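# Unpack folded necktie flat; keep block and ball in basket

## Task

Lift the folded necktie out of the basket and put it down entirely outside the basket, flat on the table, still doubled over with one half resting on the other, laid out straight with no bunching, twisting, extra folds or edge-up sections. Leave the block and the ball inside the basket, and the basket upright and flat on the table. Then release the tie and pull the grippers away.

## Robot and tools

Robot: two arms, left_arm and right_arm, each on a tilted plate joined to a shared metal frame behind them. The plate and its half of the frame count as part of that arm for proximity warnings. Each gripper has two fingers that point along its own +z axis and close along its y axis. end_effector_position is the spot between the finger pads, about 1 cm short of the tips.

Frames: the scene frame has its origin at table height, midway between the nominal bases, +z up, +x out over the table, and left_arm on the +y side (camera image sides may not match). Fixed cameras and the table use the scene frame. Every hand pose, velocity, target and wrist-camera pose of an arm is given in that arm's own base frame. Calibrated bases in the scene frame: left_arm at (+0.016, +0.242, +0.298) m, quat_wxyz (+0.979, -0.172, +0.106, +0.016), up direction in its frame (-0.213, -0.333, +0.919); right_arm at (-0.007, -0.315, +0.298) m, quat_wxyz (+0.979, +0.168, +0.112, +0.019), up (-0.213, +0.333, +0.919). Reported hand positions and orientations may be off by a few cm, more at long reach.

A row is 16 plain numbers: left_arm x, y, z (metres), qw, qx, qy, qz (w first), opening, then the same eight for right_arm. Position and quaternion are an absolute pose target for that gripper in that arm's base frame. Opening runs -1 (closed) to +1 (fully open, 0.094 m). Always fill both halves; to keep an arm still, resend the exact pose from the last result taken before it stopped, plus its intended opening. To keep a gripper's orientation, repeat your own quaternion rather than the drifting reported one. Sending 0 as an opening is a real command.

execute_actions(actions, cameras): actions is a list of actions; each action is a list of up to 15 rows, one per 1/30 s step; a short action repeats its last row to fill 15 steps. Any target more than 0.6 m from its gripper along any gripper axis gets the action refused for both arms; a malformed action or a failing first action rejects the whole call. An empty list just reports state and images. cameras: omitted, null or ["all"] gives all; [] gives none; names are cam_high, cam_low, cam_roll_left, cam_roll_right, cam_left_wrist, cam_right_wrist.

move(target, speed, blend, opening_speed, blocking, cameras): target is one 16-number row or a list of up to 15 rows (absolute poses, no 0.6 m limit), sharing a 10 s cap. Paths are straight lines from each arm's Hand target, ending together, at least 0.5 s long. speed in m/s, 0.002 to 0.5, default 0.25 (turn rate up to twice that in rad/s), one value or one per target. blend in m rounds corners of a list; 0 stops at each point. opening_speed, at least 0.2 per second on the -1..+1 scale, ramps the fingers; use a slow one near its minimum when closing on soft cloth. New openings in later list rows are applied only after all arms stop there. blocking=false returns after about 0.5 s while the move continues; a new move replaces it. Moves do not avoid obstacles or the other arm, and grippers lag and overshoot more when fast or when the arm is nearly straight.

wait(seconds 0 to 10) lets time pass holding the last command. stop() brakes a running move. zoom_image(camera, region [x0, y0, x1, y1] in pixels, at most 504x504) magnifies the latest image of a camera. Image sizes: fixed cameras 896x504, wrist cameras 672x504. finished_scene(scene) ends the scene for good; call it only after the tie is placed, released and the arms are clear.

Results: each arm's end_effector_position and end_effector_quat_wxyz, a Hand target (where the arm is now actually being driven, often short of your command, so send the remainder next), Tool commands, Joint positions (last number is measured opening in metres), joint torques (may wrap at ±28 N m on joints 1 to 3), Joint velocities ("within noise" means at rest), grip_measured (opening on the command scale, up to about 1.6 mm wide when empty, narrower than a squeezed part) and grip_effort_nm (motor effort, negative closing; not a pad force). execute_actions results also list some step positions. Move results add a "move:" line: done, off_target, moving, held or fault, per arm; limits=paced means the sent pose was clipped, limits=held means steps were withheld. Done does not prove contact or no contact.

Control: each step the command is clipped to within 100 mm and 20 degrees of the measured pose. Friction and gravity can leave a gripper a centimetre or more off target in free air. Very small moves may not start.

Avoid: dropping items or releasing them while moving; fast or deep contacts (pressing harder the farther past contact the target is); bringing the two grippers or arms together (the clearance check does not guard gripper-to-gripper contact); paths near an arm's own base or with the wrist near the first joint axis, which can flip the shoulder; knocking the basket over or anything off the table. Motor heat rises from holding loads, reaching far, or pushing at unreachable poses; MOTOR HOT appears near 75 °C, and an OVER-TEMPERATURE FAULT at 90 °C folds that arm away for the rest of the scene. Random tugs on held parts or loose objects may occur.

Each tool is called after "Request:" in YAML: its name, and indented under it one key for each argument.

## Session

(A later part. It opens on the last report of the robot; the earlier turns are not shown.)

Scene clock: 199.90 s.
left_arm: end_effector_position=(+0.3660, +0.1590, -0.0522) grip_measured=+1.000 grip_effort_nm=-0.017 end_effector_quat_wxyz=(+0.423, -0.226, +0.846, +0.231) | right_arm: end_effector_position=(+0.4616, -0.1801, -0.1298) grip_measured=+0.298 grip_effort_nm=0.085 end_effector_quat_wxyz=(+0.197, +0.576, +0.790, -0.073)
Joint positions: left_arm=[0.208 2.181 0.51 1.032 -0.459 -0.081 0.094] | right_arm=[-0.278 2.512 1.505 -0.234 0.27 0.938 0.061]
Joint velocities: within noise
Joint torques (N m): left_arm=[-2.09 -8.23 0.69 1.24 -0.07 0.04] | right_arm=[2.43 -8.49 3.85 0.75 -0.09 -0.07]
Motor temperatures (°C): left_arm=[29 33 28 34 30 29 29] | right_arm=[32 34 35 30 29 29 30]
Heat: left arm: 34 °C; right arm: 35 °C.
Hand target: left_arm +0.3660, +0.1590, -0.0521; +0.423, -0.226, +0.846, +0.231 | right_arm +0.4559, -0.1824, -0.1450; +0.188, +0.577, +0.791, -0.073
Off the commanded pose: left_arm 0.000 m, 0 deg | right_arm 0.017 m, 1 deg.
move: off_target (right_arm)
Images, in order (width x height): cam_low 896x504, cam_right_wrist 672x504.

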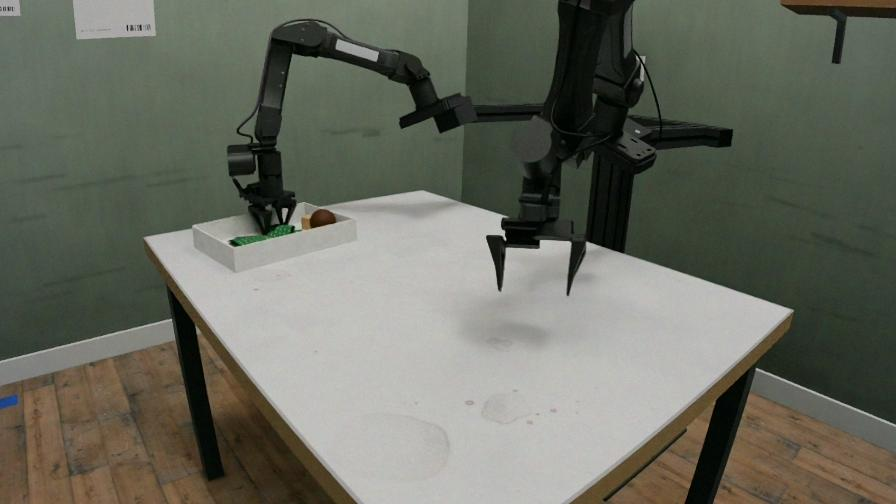

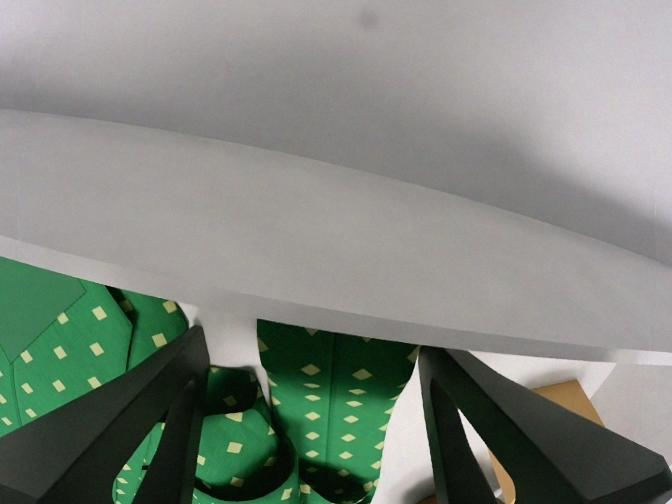

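Request:
move:
  target: [0.3660,0.1590,-0.0522,0.423,-0.226,0.846,0.231,1,0.4580,-0.1828,-0.1410,0.1881,0.5771,0.7911,-0.0734,-1]
  cameras: ["cam_low","cam_right_wrist"]
  speed: 0.05
  opening_speed: 0.8

Request:
zoom_image:
  camera: "cam_low"
  region: [190, 130, 370, 280]

Scene clock: 214.80 s.
left_arm: end_effector_position=(+0.3660, +0.1590, -0.0522) grip_measured=+1.000 grip_effort_nm=-0.012 end_effector_quat_wxyz=(+0.423, -0.226, +0.846, +0.231) | right_arm: end_effector_position=(+0.4649, -0.1801, -0.1284) grip_measured=-0.939 grip_effort_nm=-1.038 end_effector_quat_wxyz=(+0.200, +0.576, +0.790, -0.069)
Joint positions: left_arm=[0.208 2.181 0.51 1.032 -0.459 -0.081 0.094] | right_arm=[-0.278 2.512 1.51 -0.23 0.265 0.937 0.003]
Joint velocities: within noise
Joint torques (N m): left_arm=[-2.09 -8.2 0.66 1.25 -0.07 0.03] | right_arm=[2.5 -9.09 4.19 0.58 -0.03 -0.04]
Motor temperatures (°C): left_arm=[29 33 28 34 30 29 29] | right_arm=[31 34 35 30 29 29 30]
Heat: left arm: 34 °C; right arm: 35 °C.
Hand target: left_arm +0.3660, +0.1590, -0.0521; +0.423, -0.226, +0.846, +0.231 | right_arm +0.4577, -0.1825, -0.1407; +0.188, +0.577, +0.791, -0.073
Off the commanded pose: left_arm 0.000 m, 0 deg | right_arm 0.015 m, 2 deg.
move: off_target (right_arm)
Images, in order (width x height): cam_low 896x504, cam_right_wrist 672x504.

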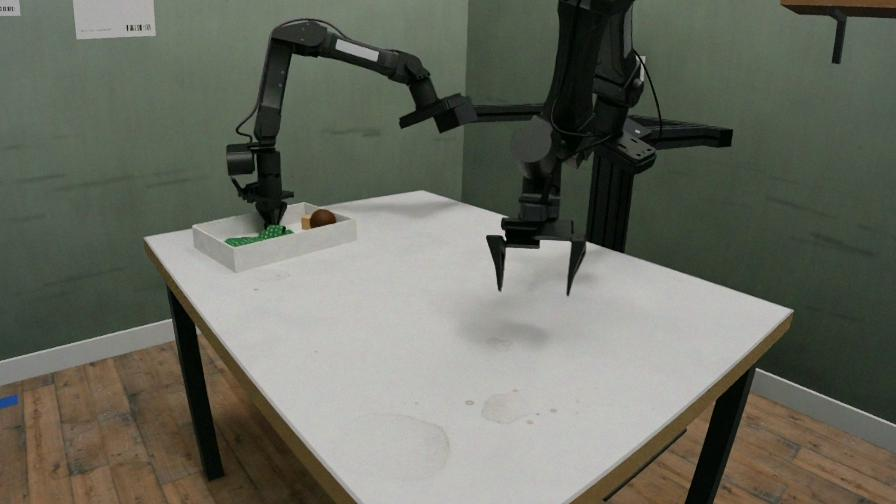

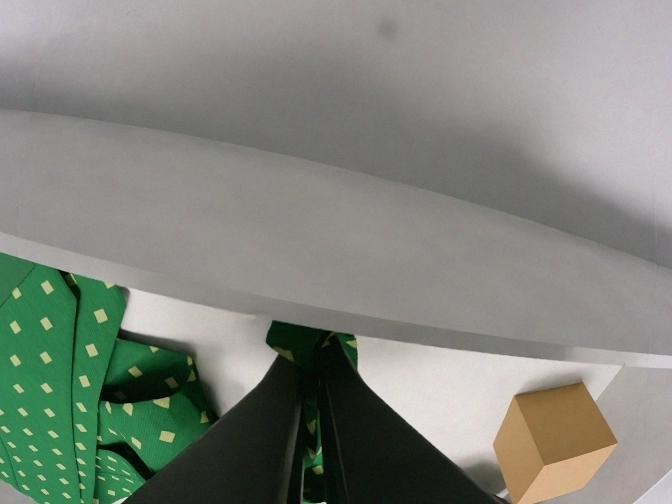

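Scaled by 2.800.

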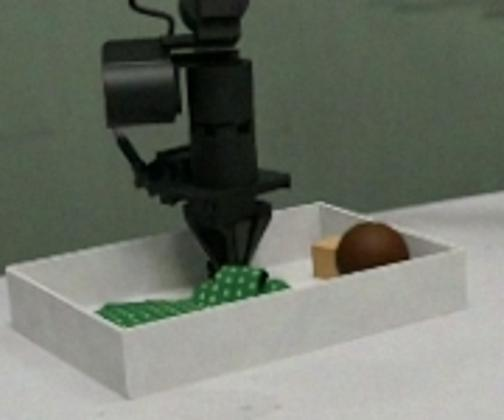

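Request:
move:
  target:
    - [0.3660,0.1590,-0.0522,0.423,-0.226,0.846,0.231,1,0.4311,-0.1340,-0.0126,0.1881,0.5771,0.7911,-0.0734,-1]
    - [0.3660,0.1590,-0.0522,0.423,-0.226,0.846,0.231,1,0.3992,-0.084,0.1251,0.1881,0.5771,0.7911,-0.0734,-1]
  speed: [0.06,0.12]
  blend: 0.03

Scene clock: 224.80 s.
left_arm: end_effector_position=(+0.3660, +0.1590, -0.0522) grip_measured=+1.000 grip_effort_nm=-0.017 end_effector_quat_wxyz=(+0.423, -0.226, +0.846, +0.231) | right_arm: end_effector_position=(+0.3987, -0.0876, +0.1124) grip_measured=-0.941 grip_effort_nm=-1.053 end_effector_quat_wxyz=(+0.177, +0.580, +0.792, -0.072)
Joint positions: left_arm=[0.208 2.181 0.51 1.032 -0.459 -0.081 0.094] | right_arm=[-0.086 1.869 1.529 -0.993 0.307 1.141 0.003]
Joint velocities: within noise
Joint torques (N m): left_arm=[-2.1 -8.17 0.68 1.26 -0.08 0.03] | right_arm=[3.97 -11.33 8.43 0.3 0.17 0.08]
Motor temperatures (°C): left_arm=[29 33 28 34 30 29 29] | right_arm=[32 35 35 30 29 29 30]
Heat: left arm: 34 °C; right arm: 35 °C.
Hand target: left_arm +0.3660, +0.1590, -0.0521; +0.423, -0.226, +0.846, +0.231 | right_arm +0.3991, -0.0841, +0.1249; +0.188, +0.577, +0.791, -0.073
Off the commanded pose: left_arm 0.000 m, 0 deg | right_arm 0.013 m, 1 deg.
move: off_target (right_arm)

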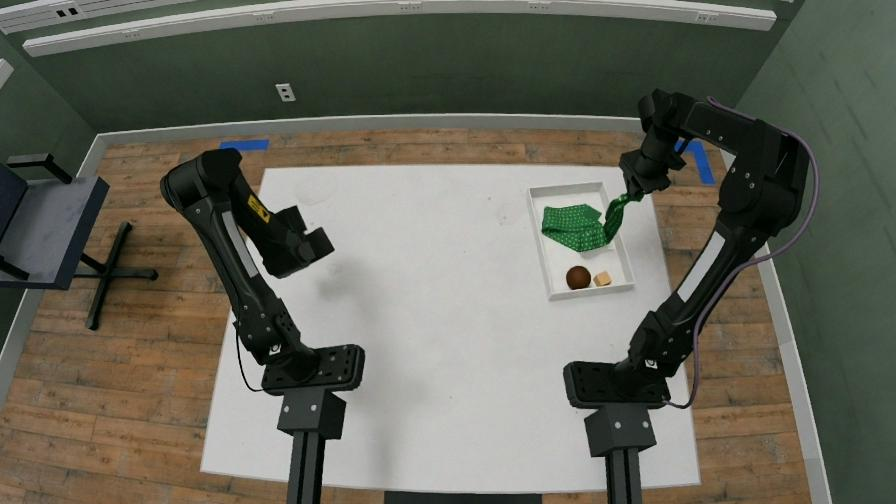

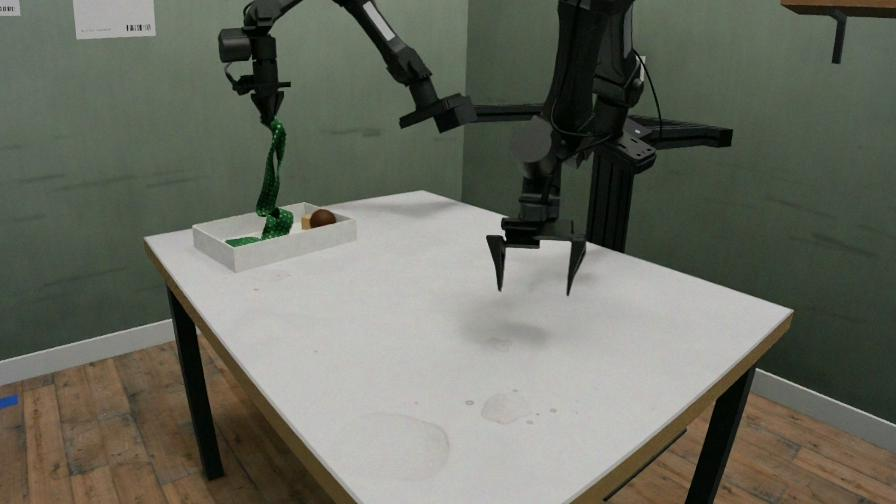

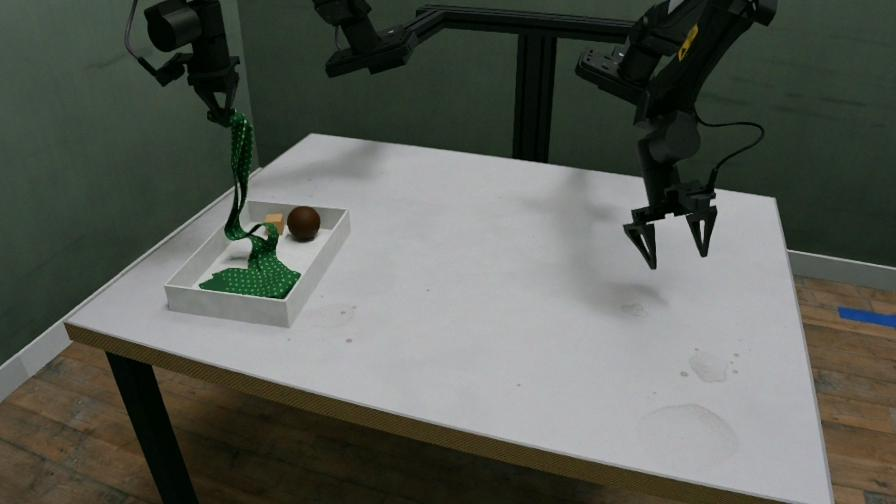

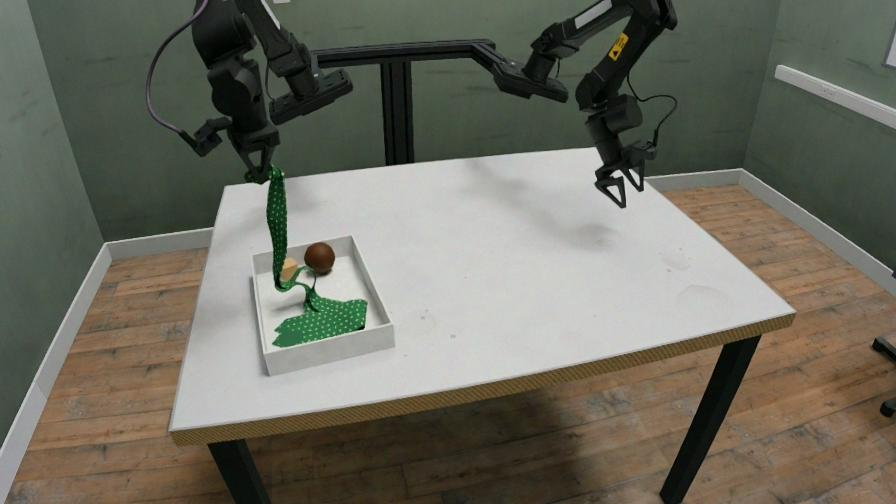

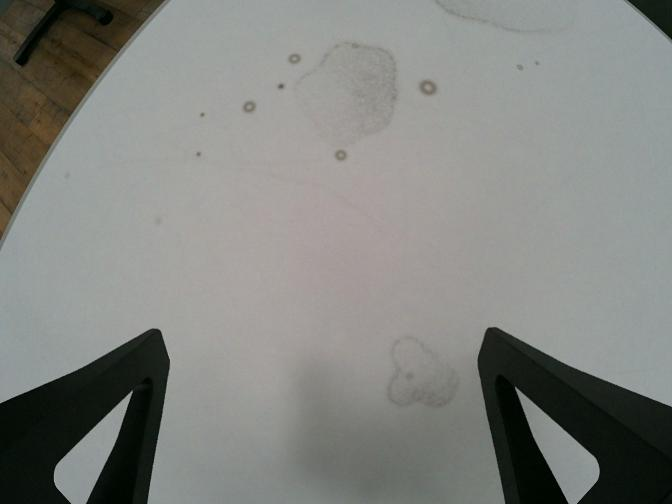

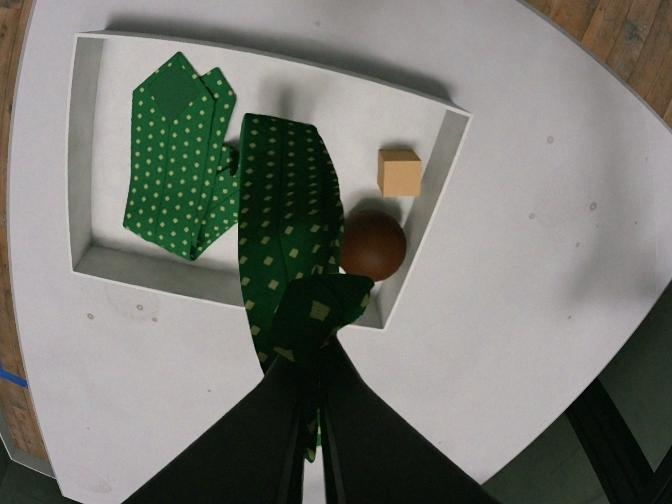

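Request:
move:
  target: [0.3660,0.1590,-0.0522,0.423,-0.226,0.846,0.231,1,0.3156,0.0815,0.2634,0.4401,-0.0396,0.8820,-0.1644,-1]
  speed: 0.15

Scene clock: 255.13 s.
left_arm: end_effector_position=(+0.3660, +0.1590, -0.0522) grip_measured=+1.000 grip_effort_nm=-0.022 end_effector_quat_wxyz=(+0.423, -0.226, +0.846, +0.231) | right_arm: end_effector_position=(+0.3186, +0.0806, +0.2632) grip_measured=-0.941 grip_effort_nm=-1.053 end_effector_quat_wxyz=(+0.434, -0.034, +0.886, -0.161)
Joint positions: left_arm=[0.208 2.181 0.51 1.032 -0.459 -0.081 0.094] | right_arm=[0.608 1.211 1.181 -0.828 0.715 0.255 0.003]
Joint velocities: within noise
Joint torques (N m): left_arm=[-2.04 -8.2 0.68 1.26 -0.07 0.01] | right_arm=[2.71 -4.37 6.13 1.63 0.29 -0.05]
Motor temperatures (°C): left_arm=[29 33 28 34 30 29 29] | right_arm=[32 37 36 30 29 29 31]
Heat: left arm: 34 °C; right arm: 37 °C.
Hand target: left_arm +0.3660, +0.1590, -0.0521; +0.423, -0.226, +0.846, +0.231 | right_arm +0.3157, +0.0815, +0.2634; +0.440, -0.040, +0.882, -0.164
Off the commanded pose: left_arm 0.000 m, 0 deg | right_arm 0.003 m, 1 deg.
move: done

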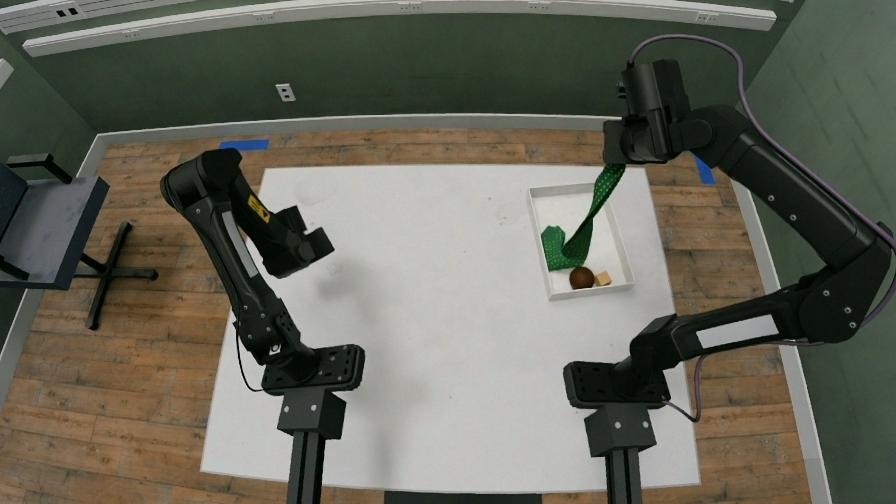

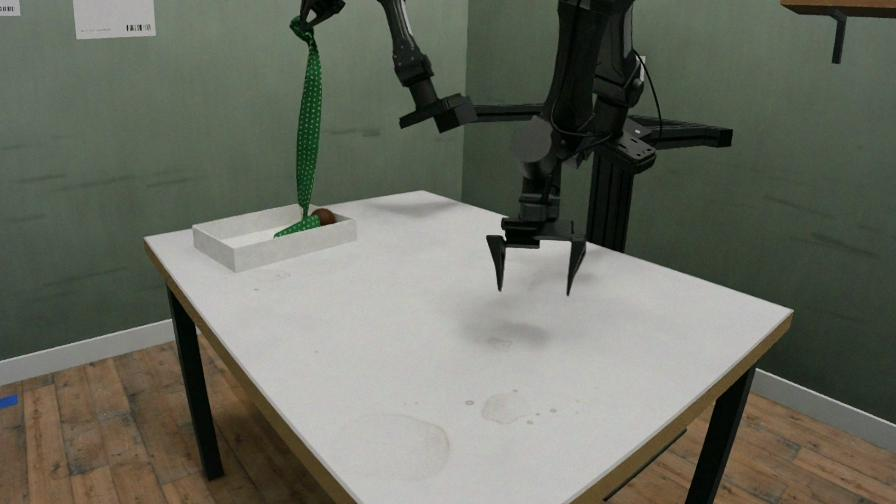

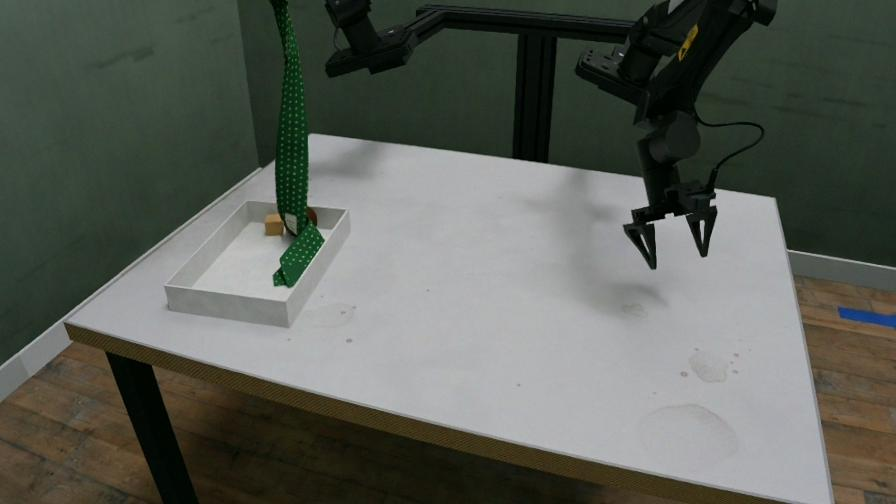

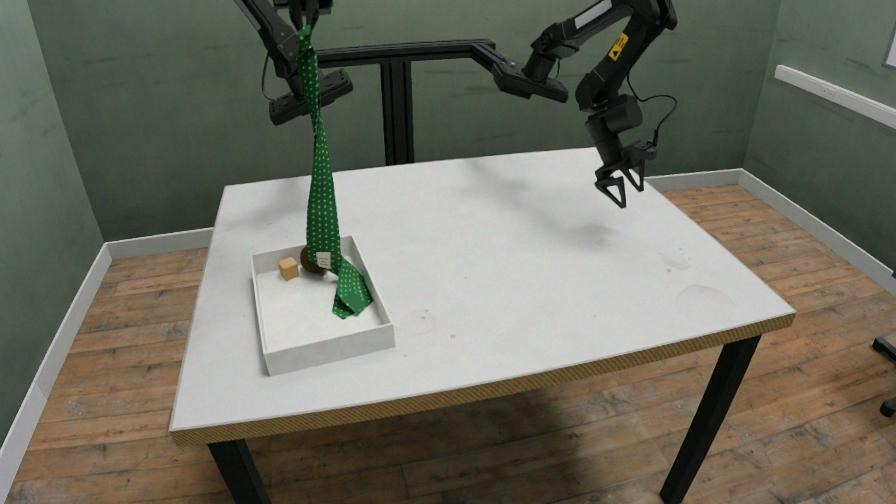

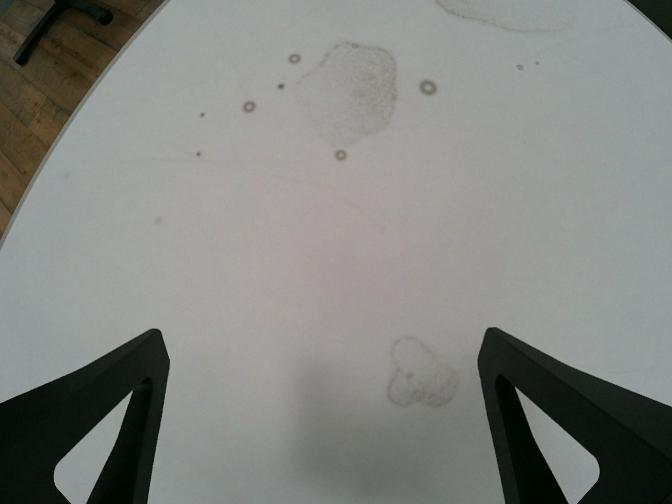

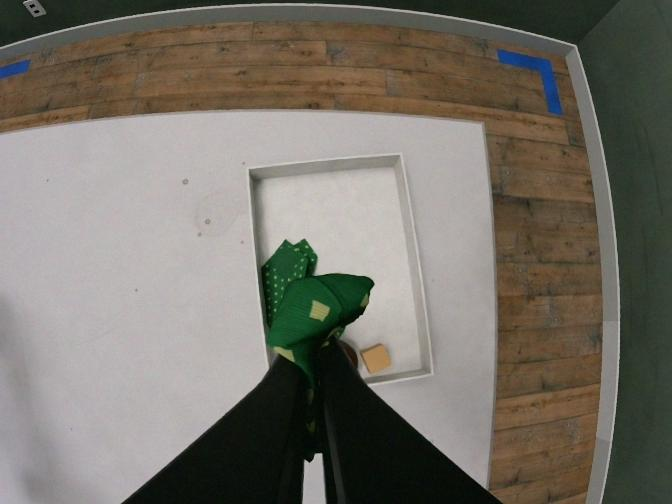

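Request:
move:
  target: [0.3660,0.1590,-0.0522,0.423,-0.226,0.846,0.231,1,0.2321,0.1832,0.4468,0.5865,-0.0675,0.7918,-0.155,-1]
  speed: 0.12

Scene clock: 369.93 s.
left_arm: end_effector_position=(+0.3660, +0.1590, -0.0522) grip_measured=+1.000 grip_effort_nm=-0.017 end_effector_quat_wxyz=(+0.423, -0.226, +0.846, +0.231) | right_arm: end_effector_position=(+0.2352, +0.1858, +0.4410) grip_measured=-0.941 grip_effort_nm=-1.057 end_effector_quat_wxyz=(+0.588, -0.074, +0.793, -0.141)
Joint positions: left_arm=[0.208 2.181 0.51 1.032 -0.459 -0.081 0.094] | right_arm=[1.265 1.483 1.972 -1.534 1.256 0.695 0.003]
Joint velocities: within noise
Joint torques (N m): left_arm=[-2.06 -8.2 0.64 1.26 -0.08 0.03] | right_arm=[2.54 -0.72 6.48 1.18 0.65 0.11]
Motor temperatures (°C): left_arm=[29 34 28 35 29 29 29] | right_arm=[32 33 36 34 29 29 32]
Heat: left arm: 35 °C; right arm: 36 °C.
Hand target: left_arm +0.3660, +0.1590, -0.0521; +0.423, -0.226, +0.846, +0.231 | right_arm +0.2325, +0.1832, +0.4466; +0.595, -0.075, +0.787, -0.147
Off the commanded pose: left_arm 0.000 m, 0 deg | right_arm 0.007 m, 2 deg.
joint sent to its limit (right arm) — joint 4 (wrist pitch), lower limit. The joint targets still meet the commanded pose.
move: done

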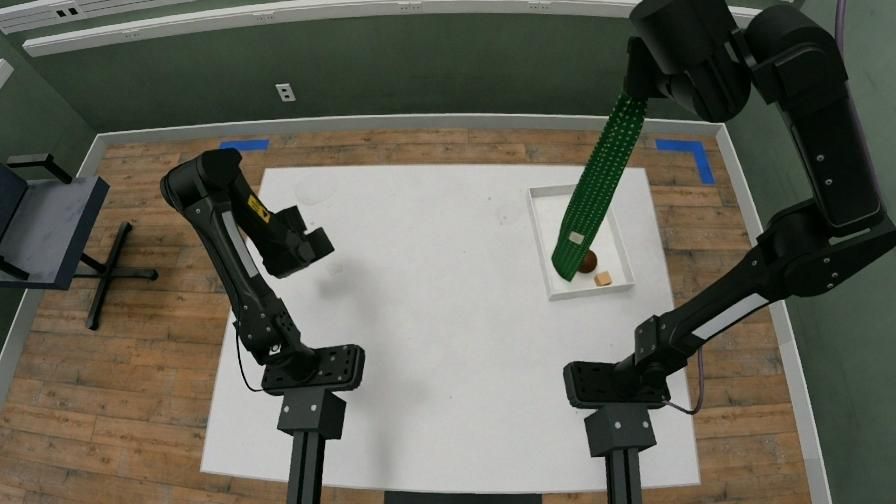

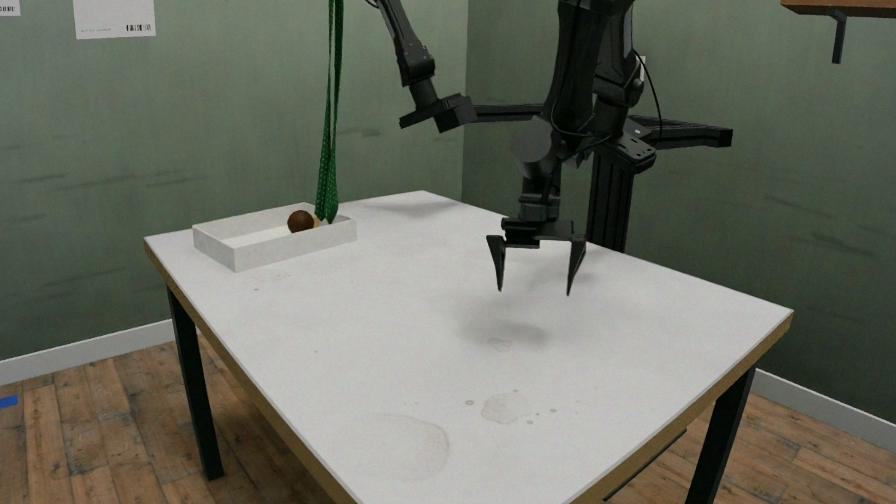

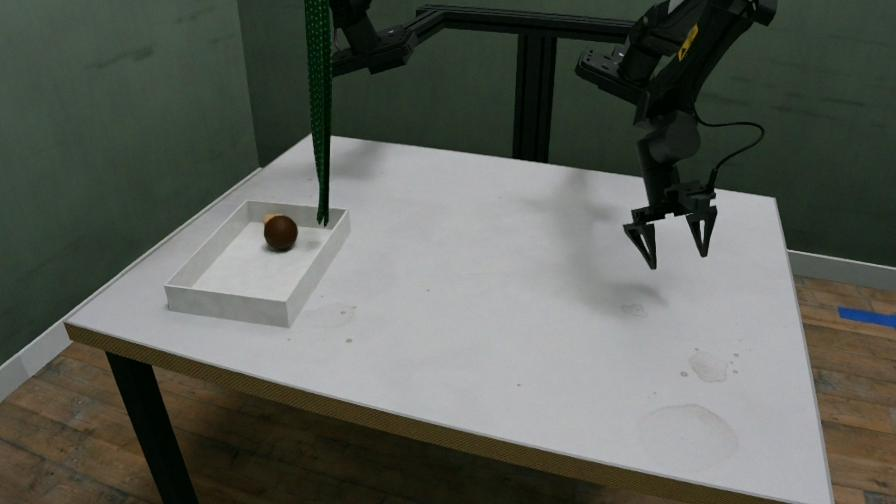

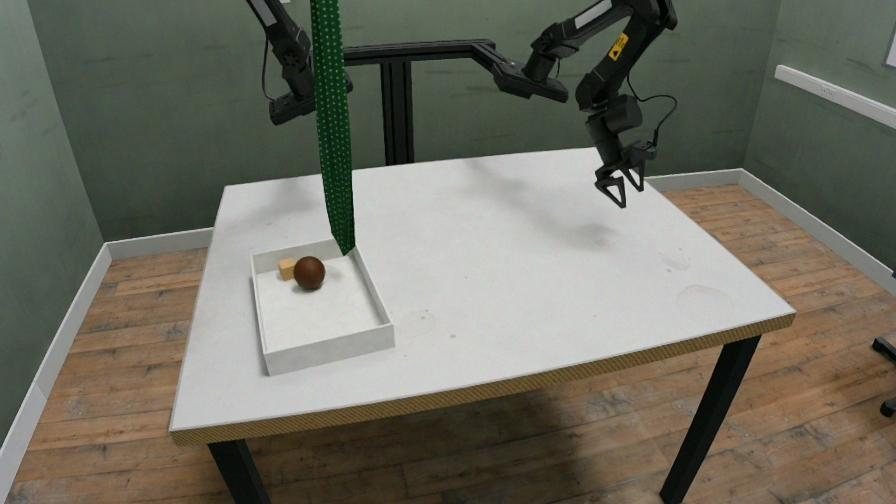

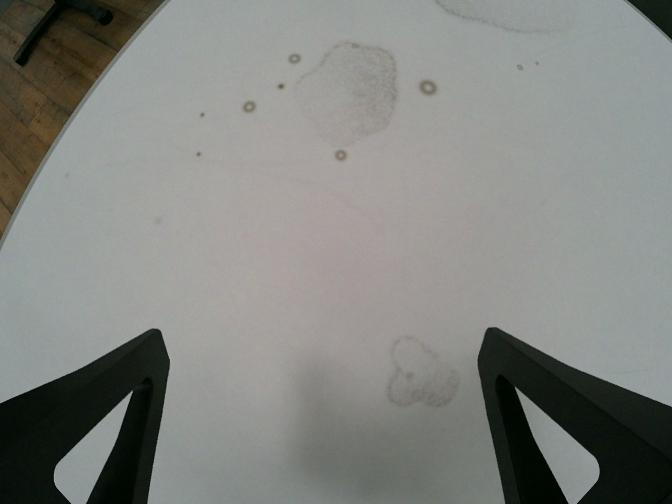

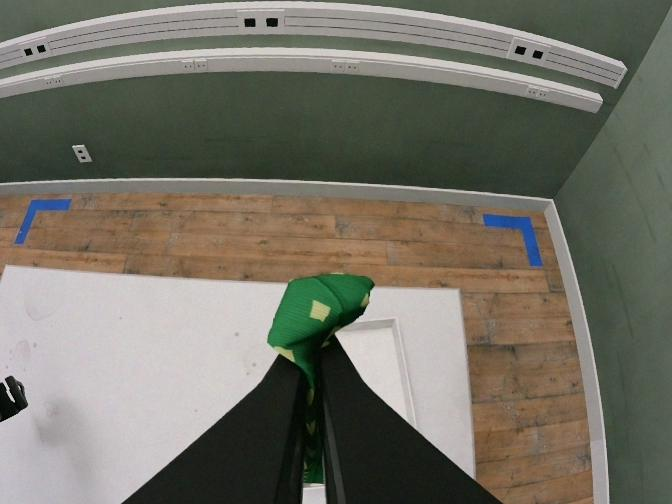

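Request:
move:
  target: [0.3660,0.1590,-0.0522,0.423,-0.226,0.846,0.231,1,0.1643,0.3096,0.4287,0.5693,-0.4361,0.6918,0.0830,-1]
  speed: 0.12

Scene clock: 384.00 s.
left_arm: end_effector_position=(+0.3660, +0.1590, -0.0522) grip_measured=+1.000 grip_effort_nm=-0.012 end_effector_quat_wxyz=(+0.423, -0.226, +0.846, +0.231) | right_arm: end_effector_position=(+0.1643, +0.3090, +0.4294) grip_measured=-0.941 grip_effort_nm=-1.057 end_effector_quat_wxyz=(+0.569, -0.434, +0.694, +0.078)
Joint positions: left_arm=[0.208 2.181 0.51 1.032 -0.459 -0.081 0.094] | right_arm=[1.391 1.258 1.657 -0.841 0.647 -0.145 0.003]
Joint velocities: within noise
Joint torques (N m): left_arm=[-2.07 -8.12 0.69 1.26 -0.07 0.03] | right_arm=[0.68 -0.12 4.74 2.13 -0.28 -0.05]
Motor temperatures (°C): left_arm=[29 34 28 35 29 29 29] | right_arm=[32 32 35 34 29 29 32]
Heat: left arm: 35 °C; right arm: 35 °C.
Hand target: left_arm +0.3660, +0.1590, -0.0521; +0.423, -0.226, +0.846, +0.231 | right_arm +0.1642, +0.3096, +0.4288; +0.569, -0.436, +0.692, +0.083
Off the commanded pose: left_arm 0.000 m, 0 deg | right_arm 0.001 m, 1 deg.
move: done

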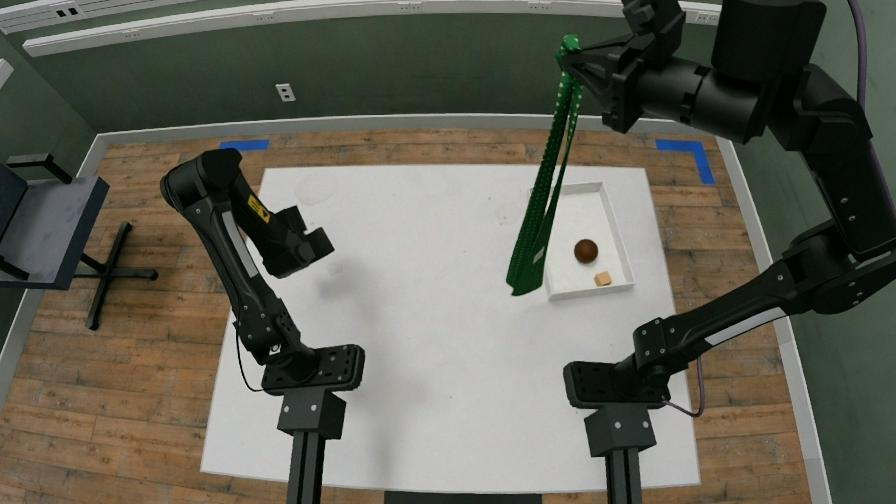

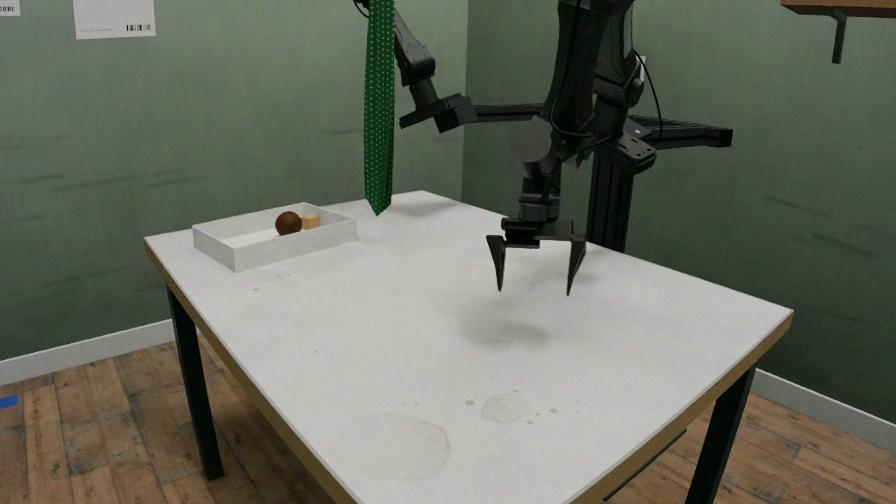

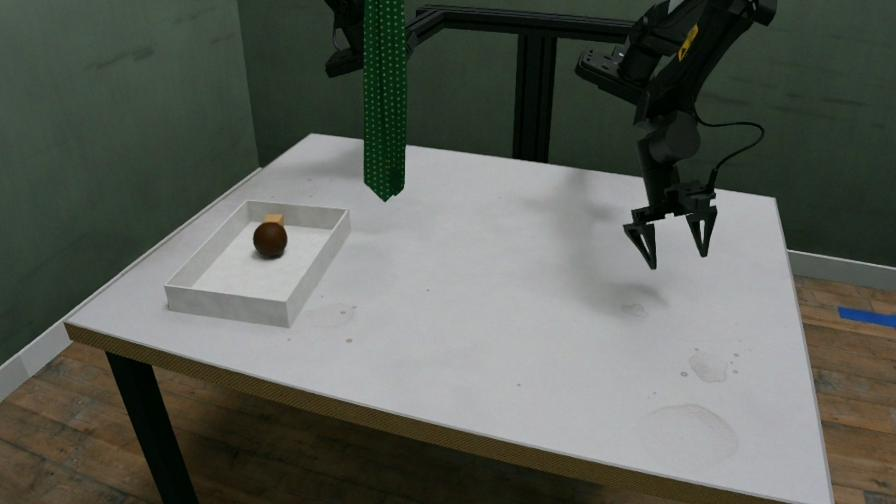

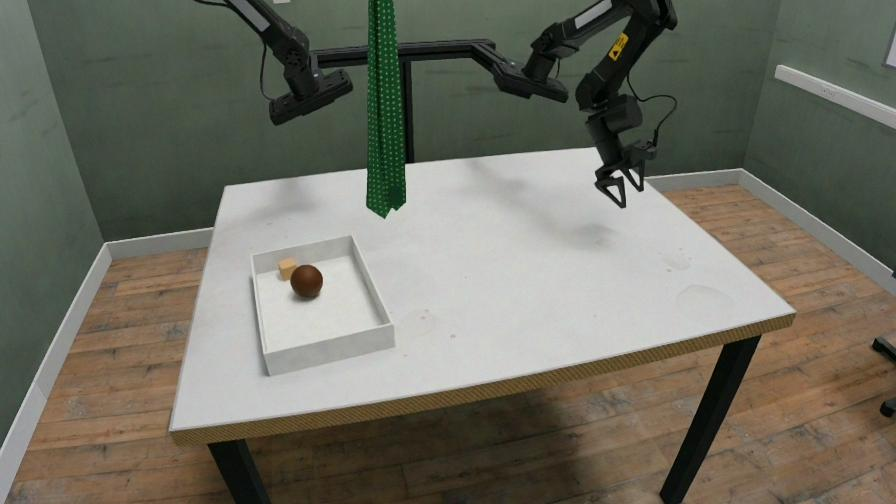

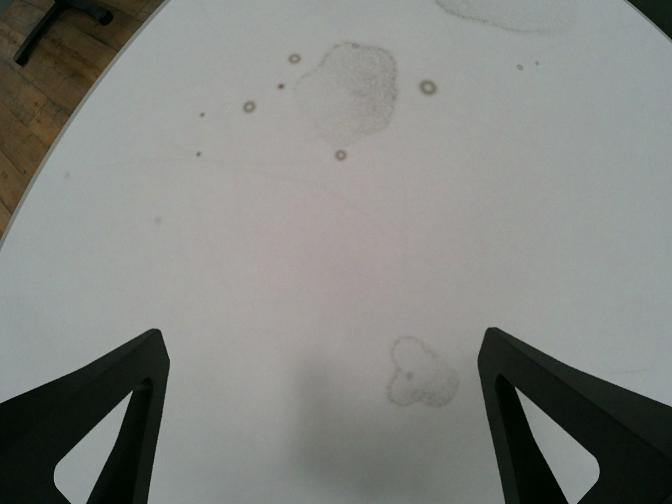

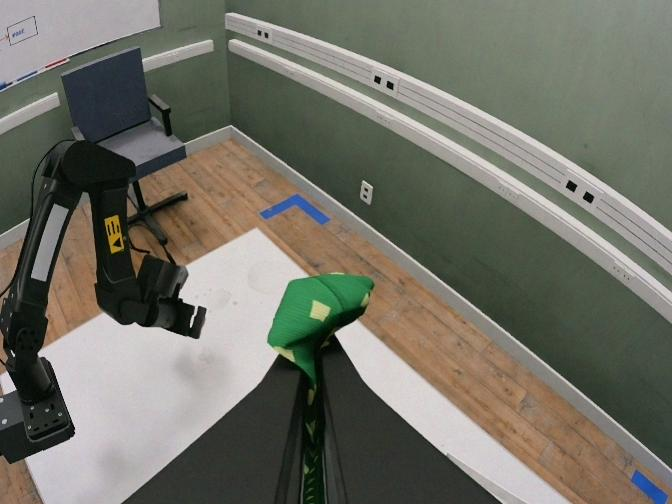

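Request:
move:
  target:
    - [0.3660,0.1590,-0.0522,0.423,-0.226,0.846,0.231,1,0.1478,0.2896,0.3668,0.3186,-0.6869,0.6309,0.1680,-1]
    - [0.3660,0.1590,-0.0522,0.423,-0.226,0.846,0.231,1,0.1714,0.2845,0.2753,0.3186,-0.6869,0.6309,0.1680,-1]
  speed: 0.1
  blend: 0.02

Scene clock: 413.37 s.
left_arm: end_effector_position=(+0.3660, +0.1590, -0.0522) grip_measured=+1.000 grip_effort_nm=-0.012 end_effector_quat_wxyz=(+0.423, -0.226, +0.846, +0.231) | right_arm: end_effector_position=(+0.1740, +0.2845, +0.2736) grip_measured=-0.941 grip_effort_nm=-1.057 end_effector_quat_wxyz=(-0.313, +0.686, -0.637, -0.159)
Joint positions: left_arm=[0.208 2.181 0.51 1.032 -0.459 -0.081 0.094] | right_arm=[0.877 1.278 1.409 -1.028 -0.268 -0.673 0.003]
Joint velocities: within noise
Joint torques (N m): left_arm=[-2.07 -8.18 0.72 1.26 -0.07 0.02] | right_arm=[1.2 -3.54 6.13 1.8 -0.63 -0.06]
Motor temperatures (°C): left_arm=[29 34 28 35 29 29 29] | right_arm=[31 32 35 37 29 29 32]
Heat: left arm: 35 °C; right arm: 37 °C.
Hand target: left_arm +0.3660, +0.1590, -0.0521; +0.423, -0.226, +0.846, +0.231 | right_arm +0.1714, +0.2845, +0.2753; -0.319, +0.687, -0.631, -0.168
Off the commanded pose: left_arm 0.000 m, 0 deg | right_arm 0.003 m, 1 deg.
move: done

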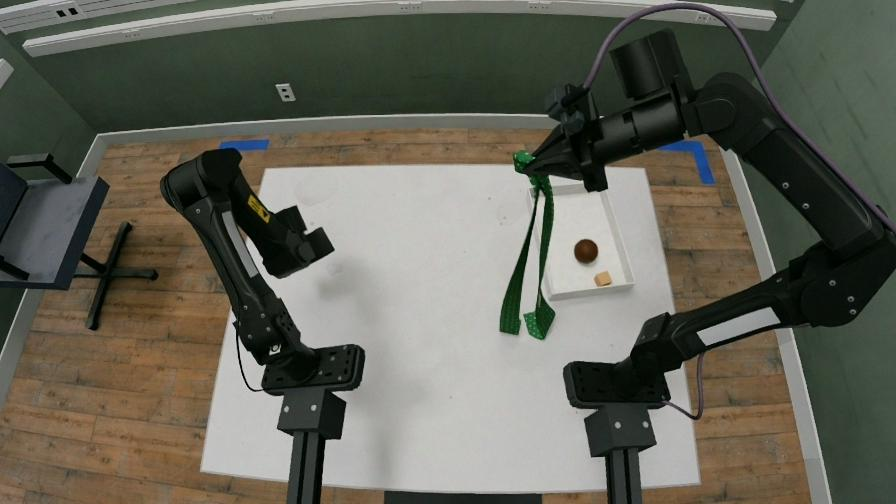

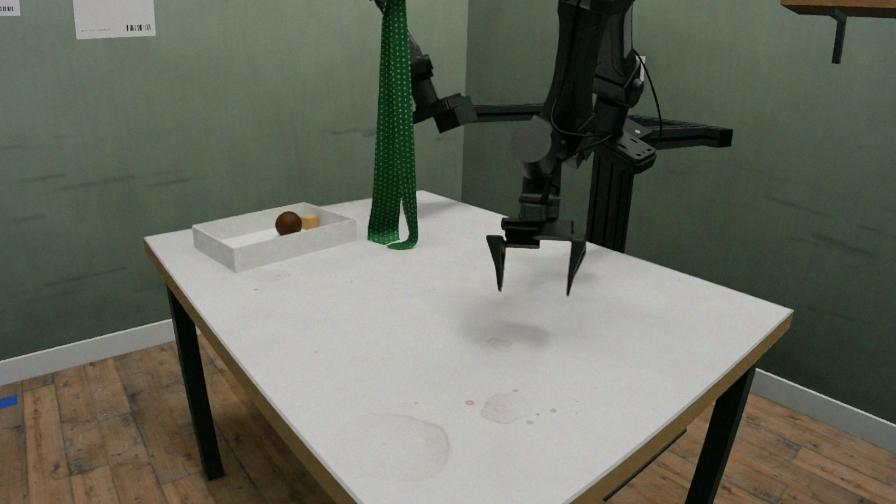

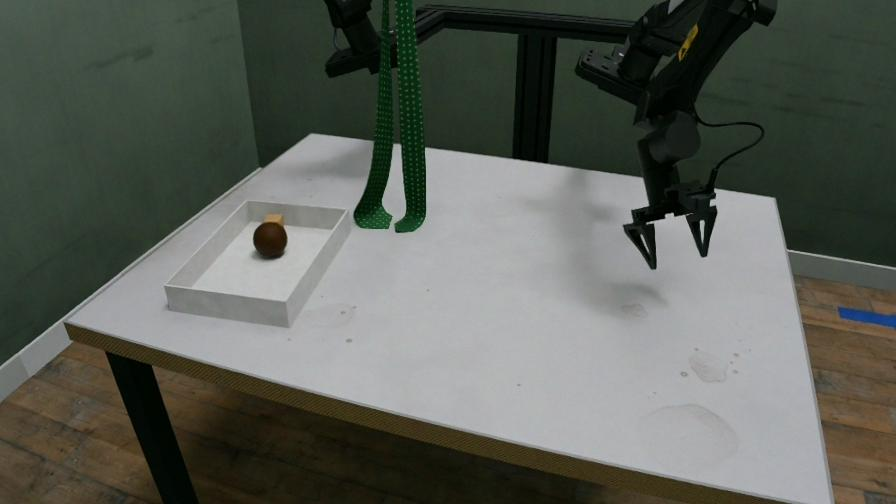

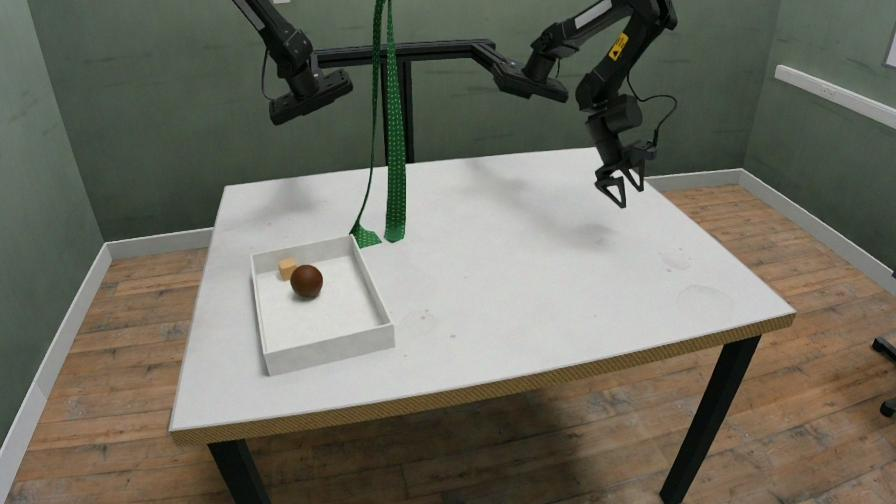

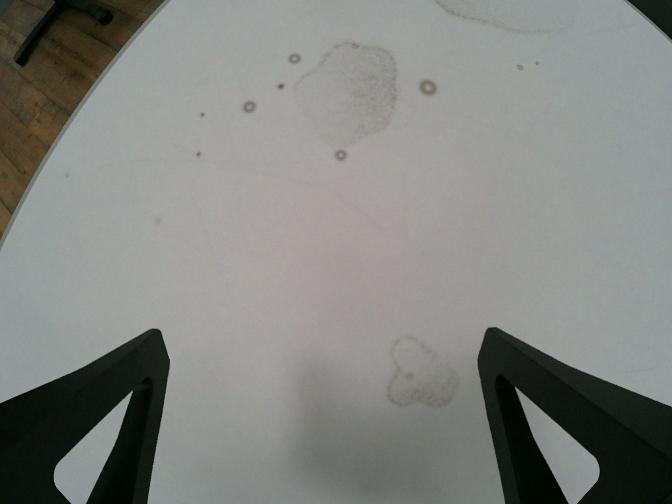

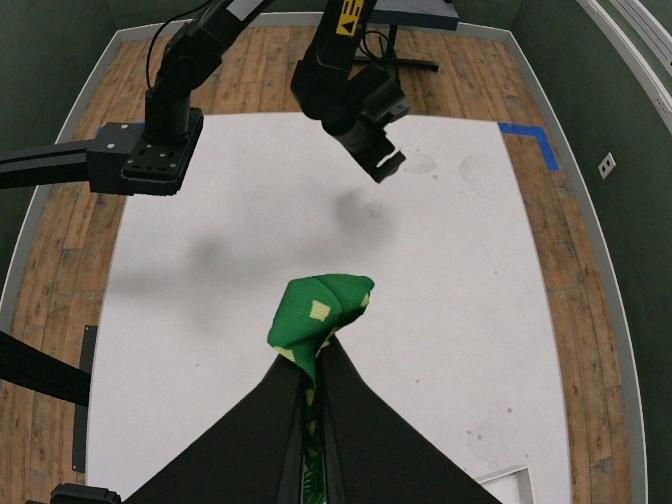

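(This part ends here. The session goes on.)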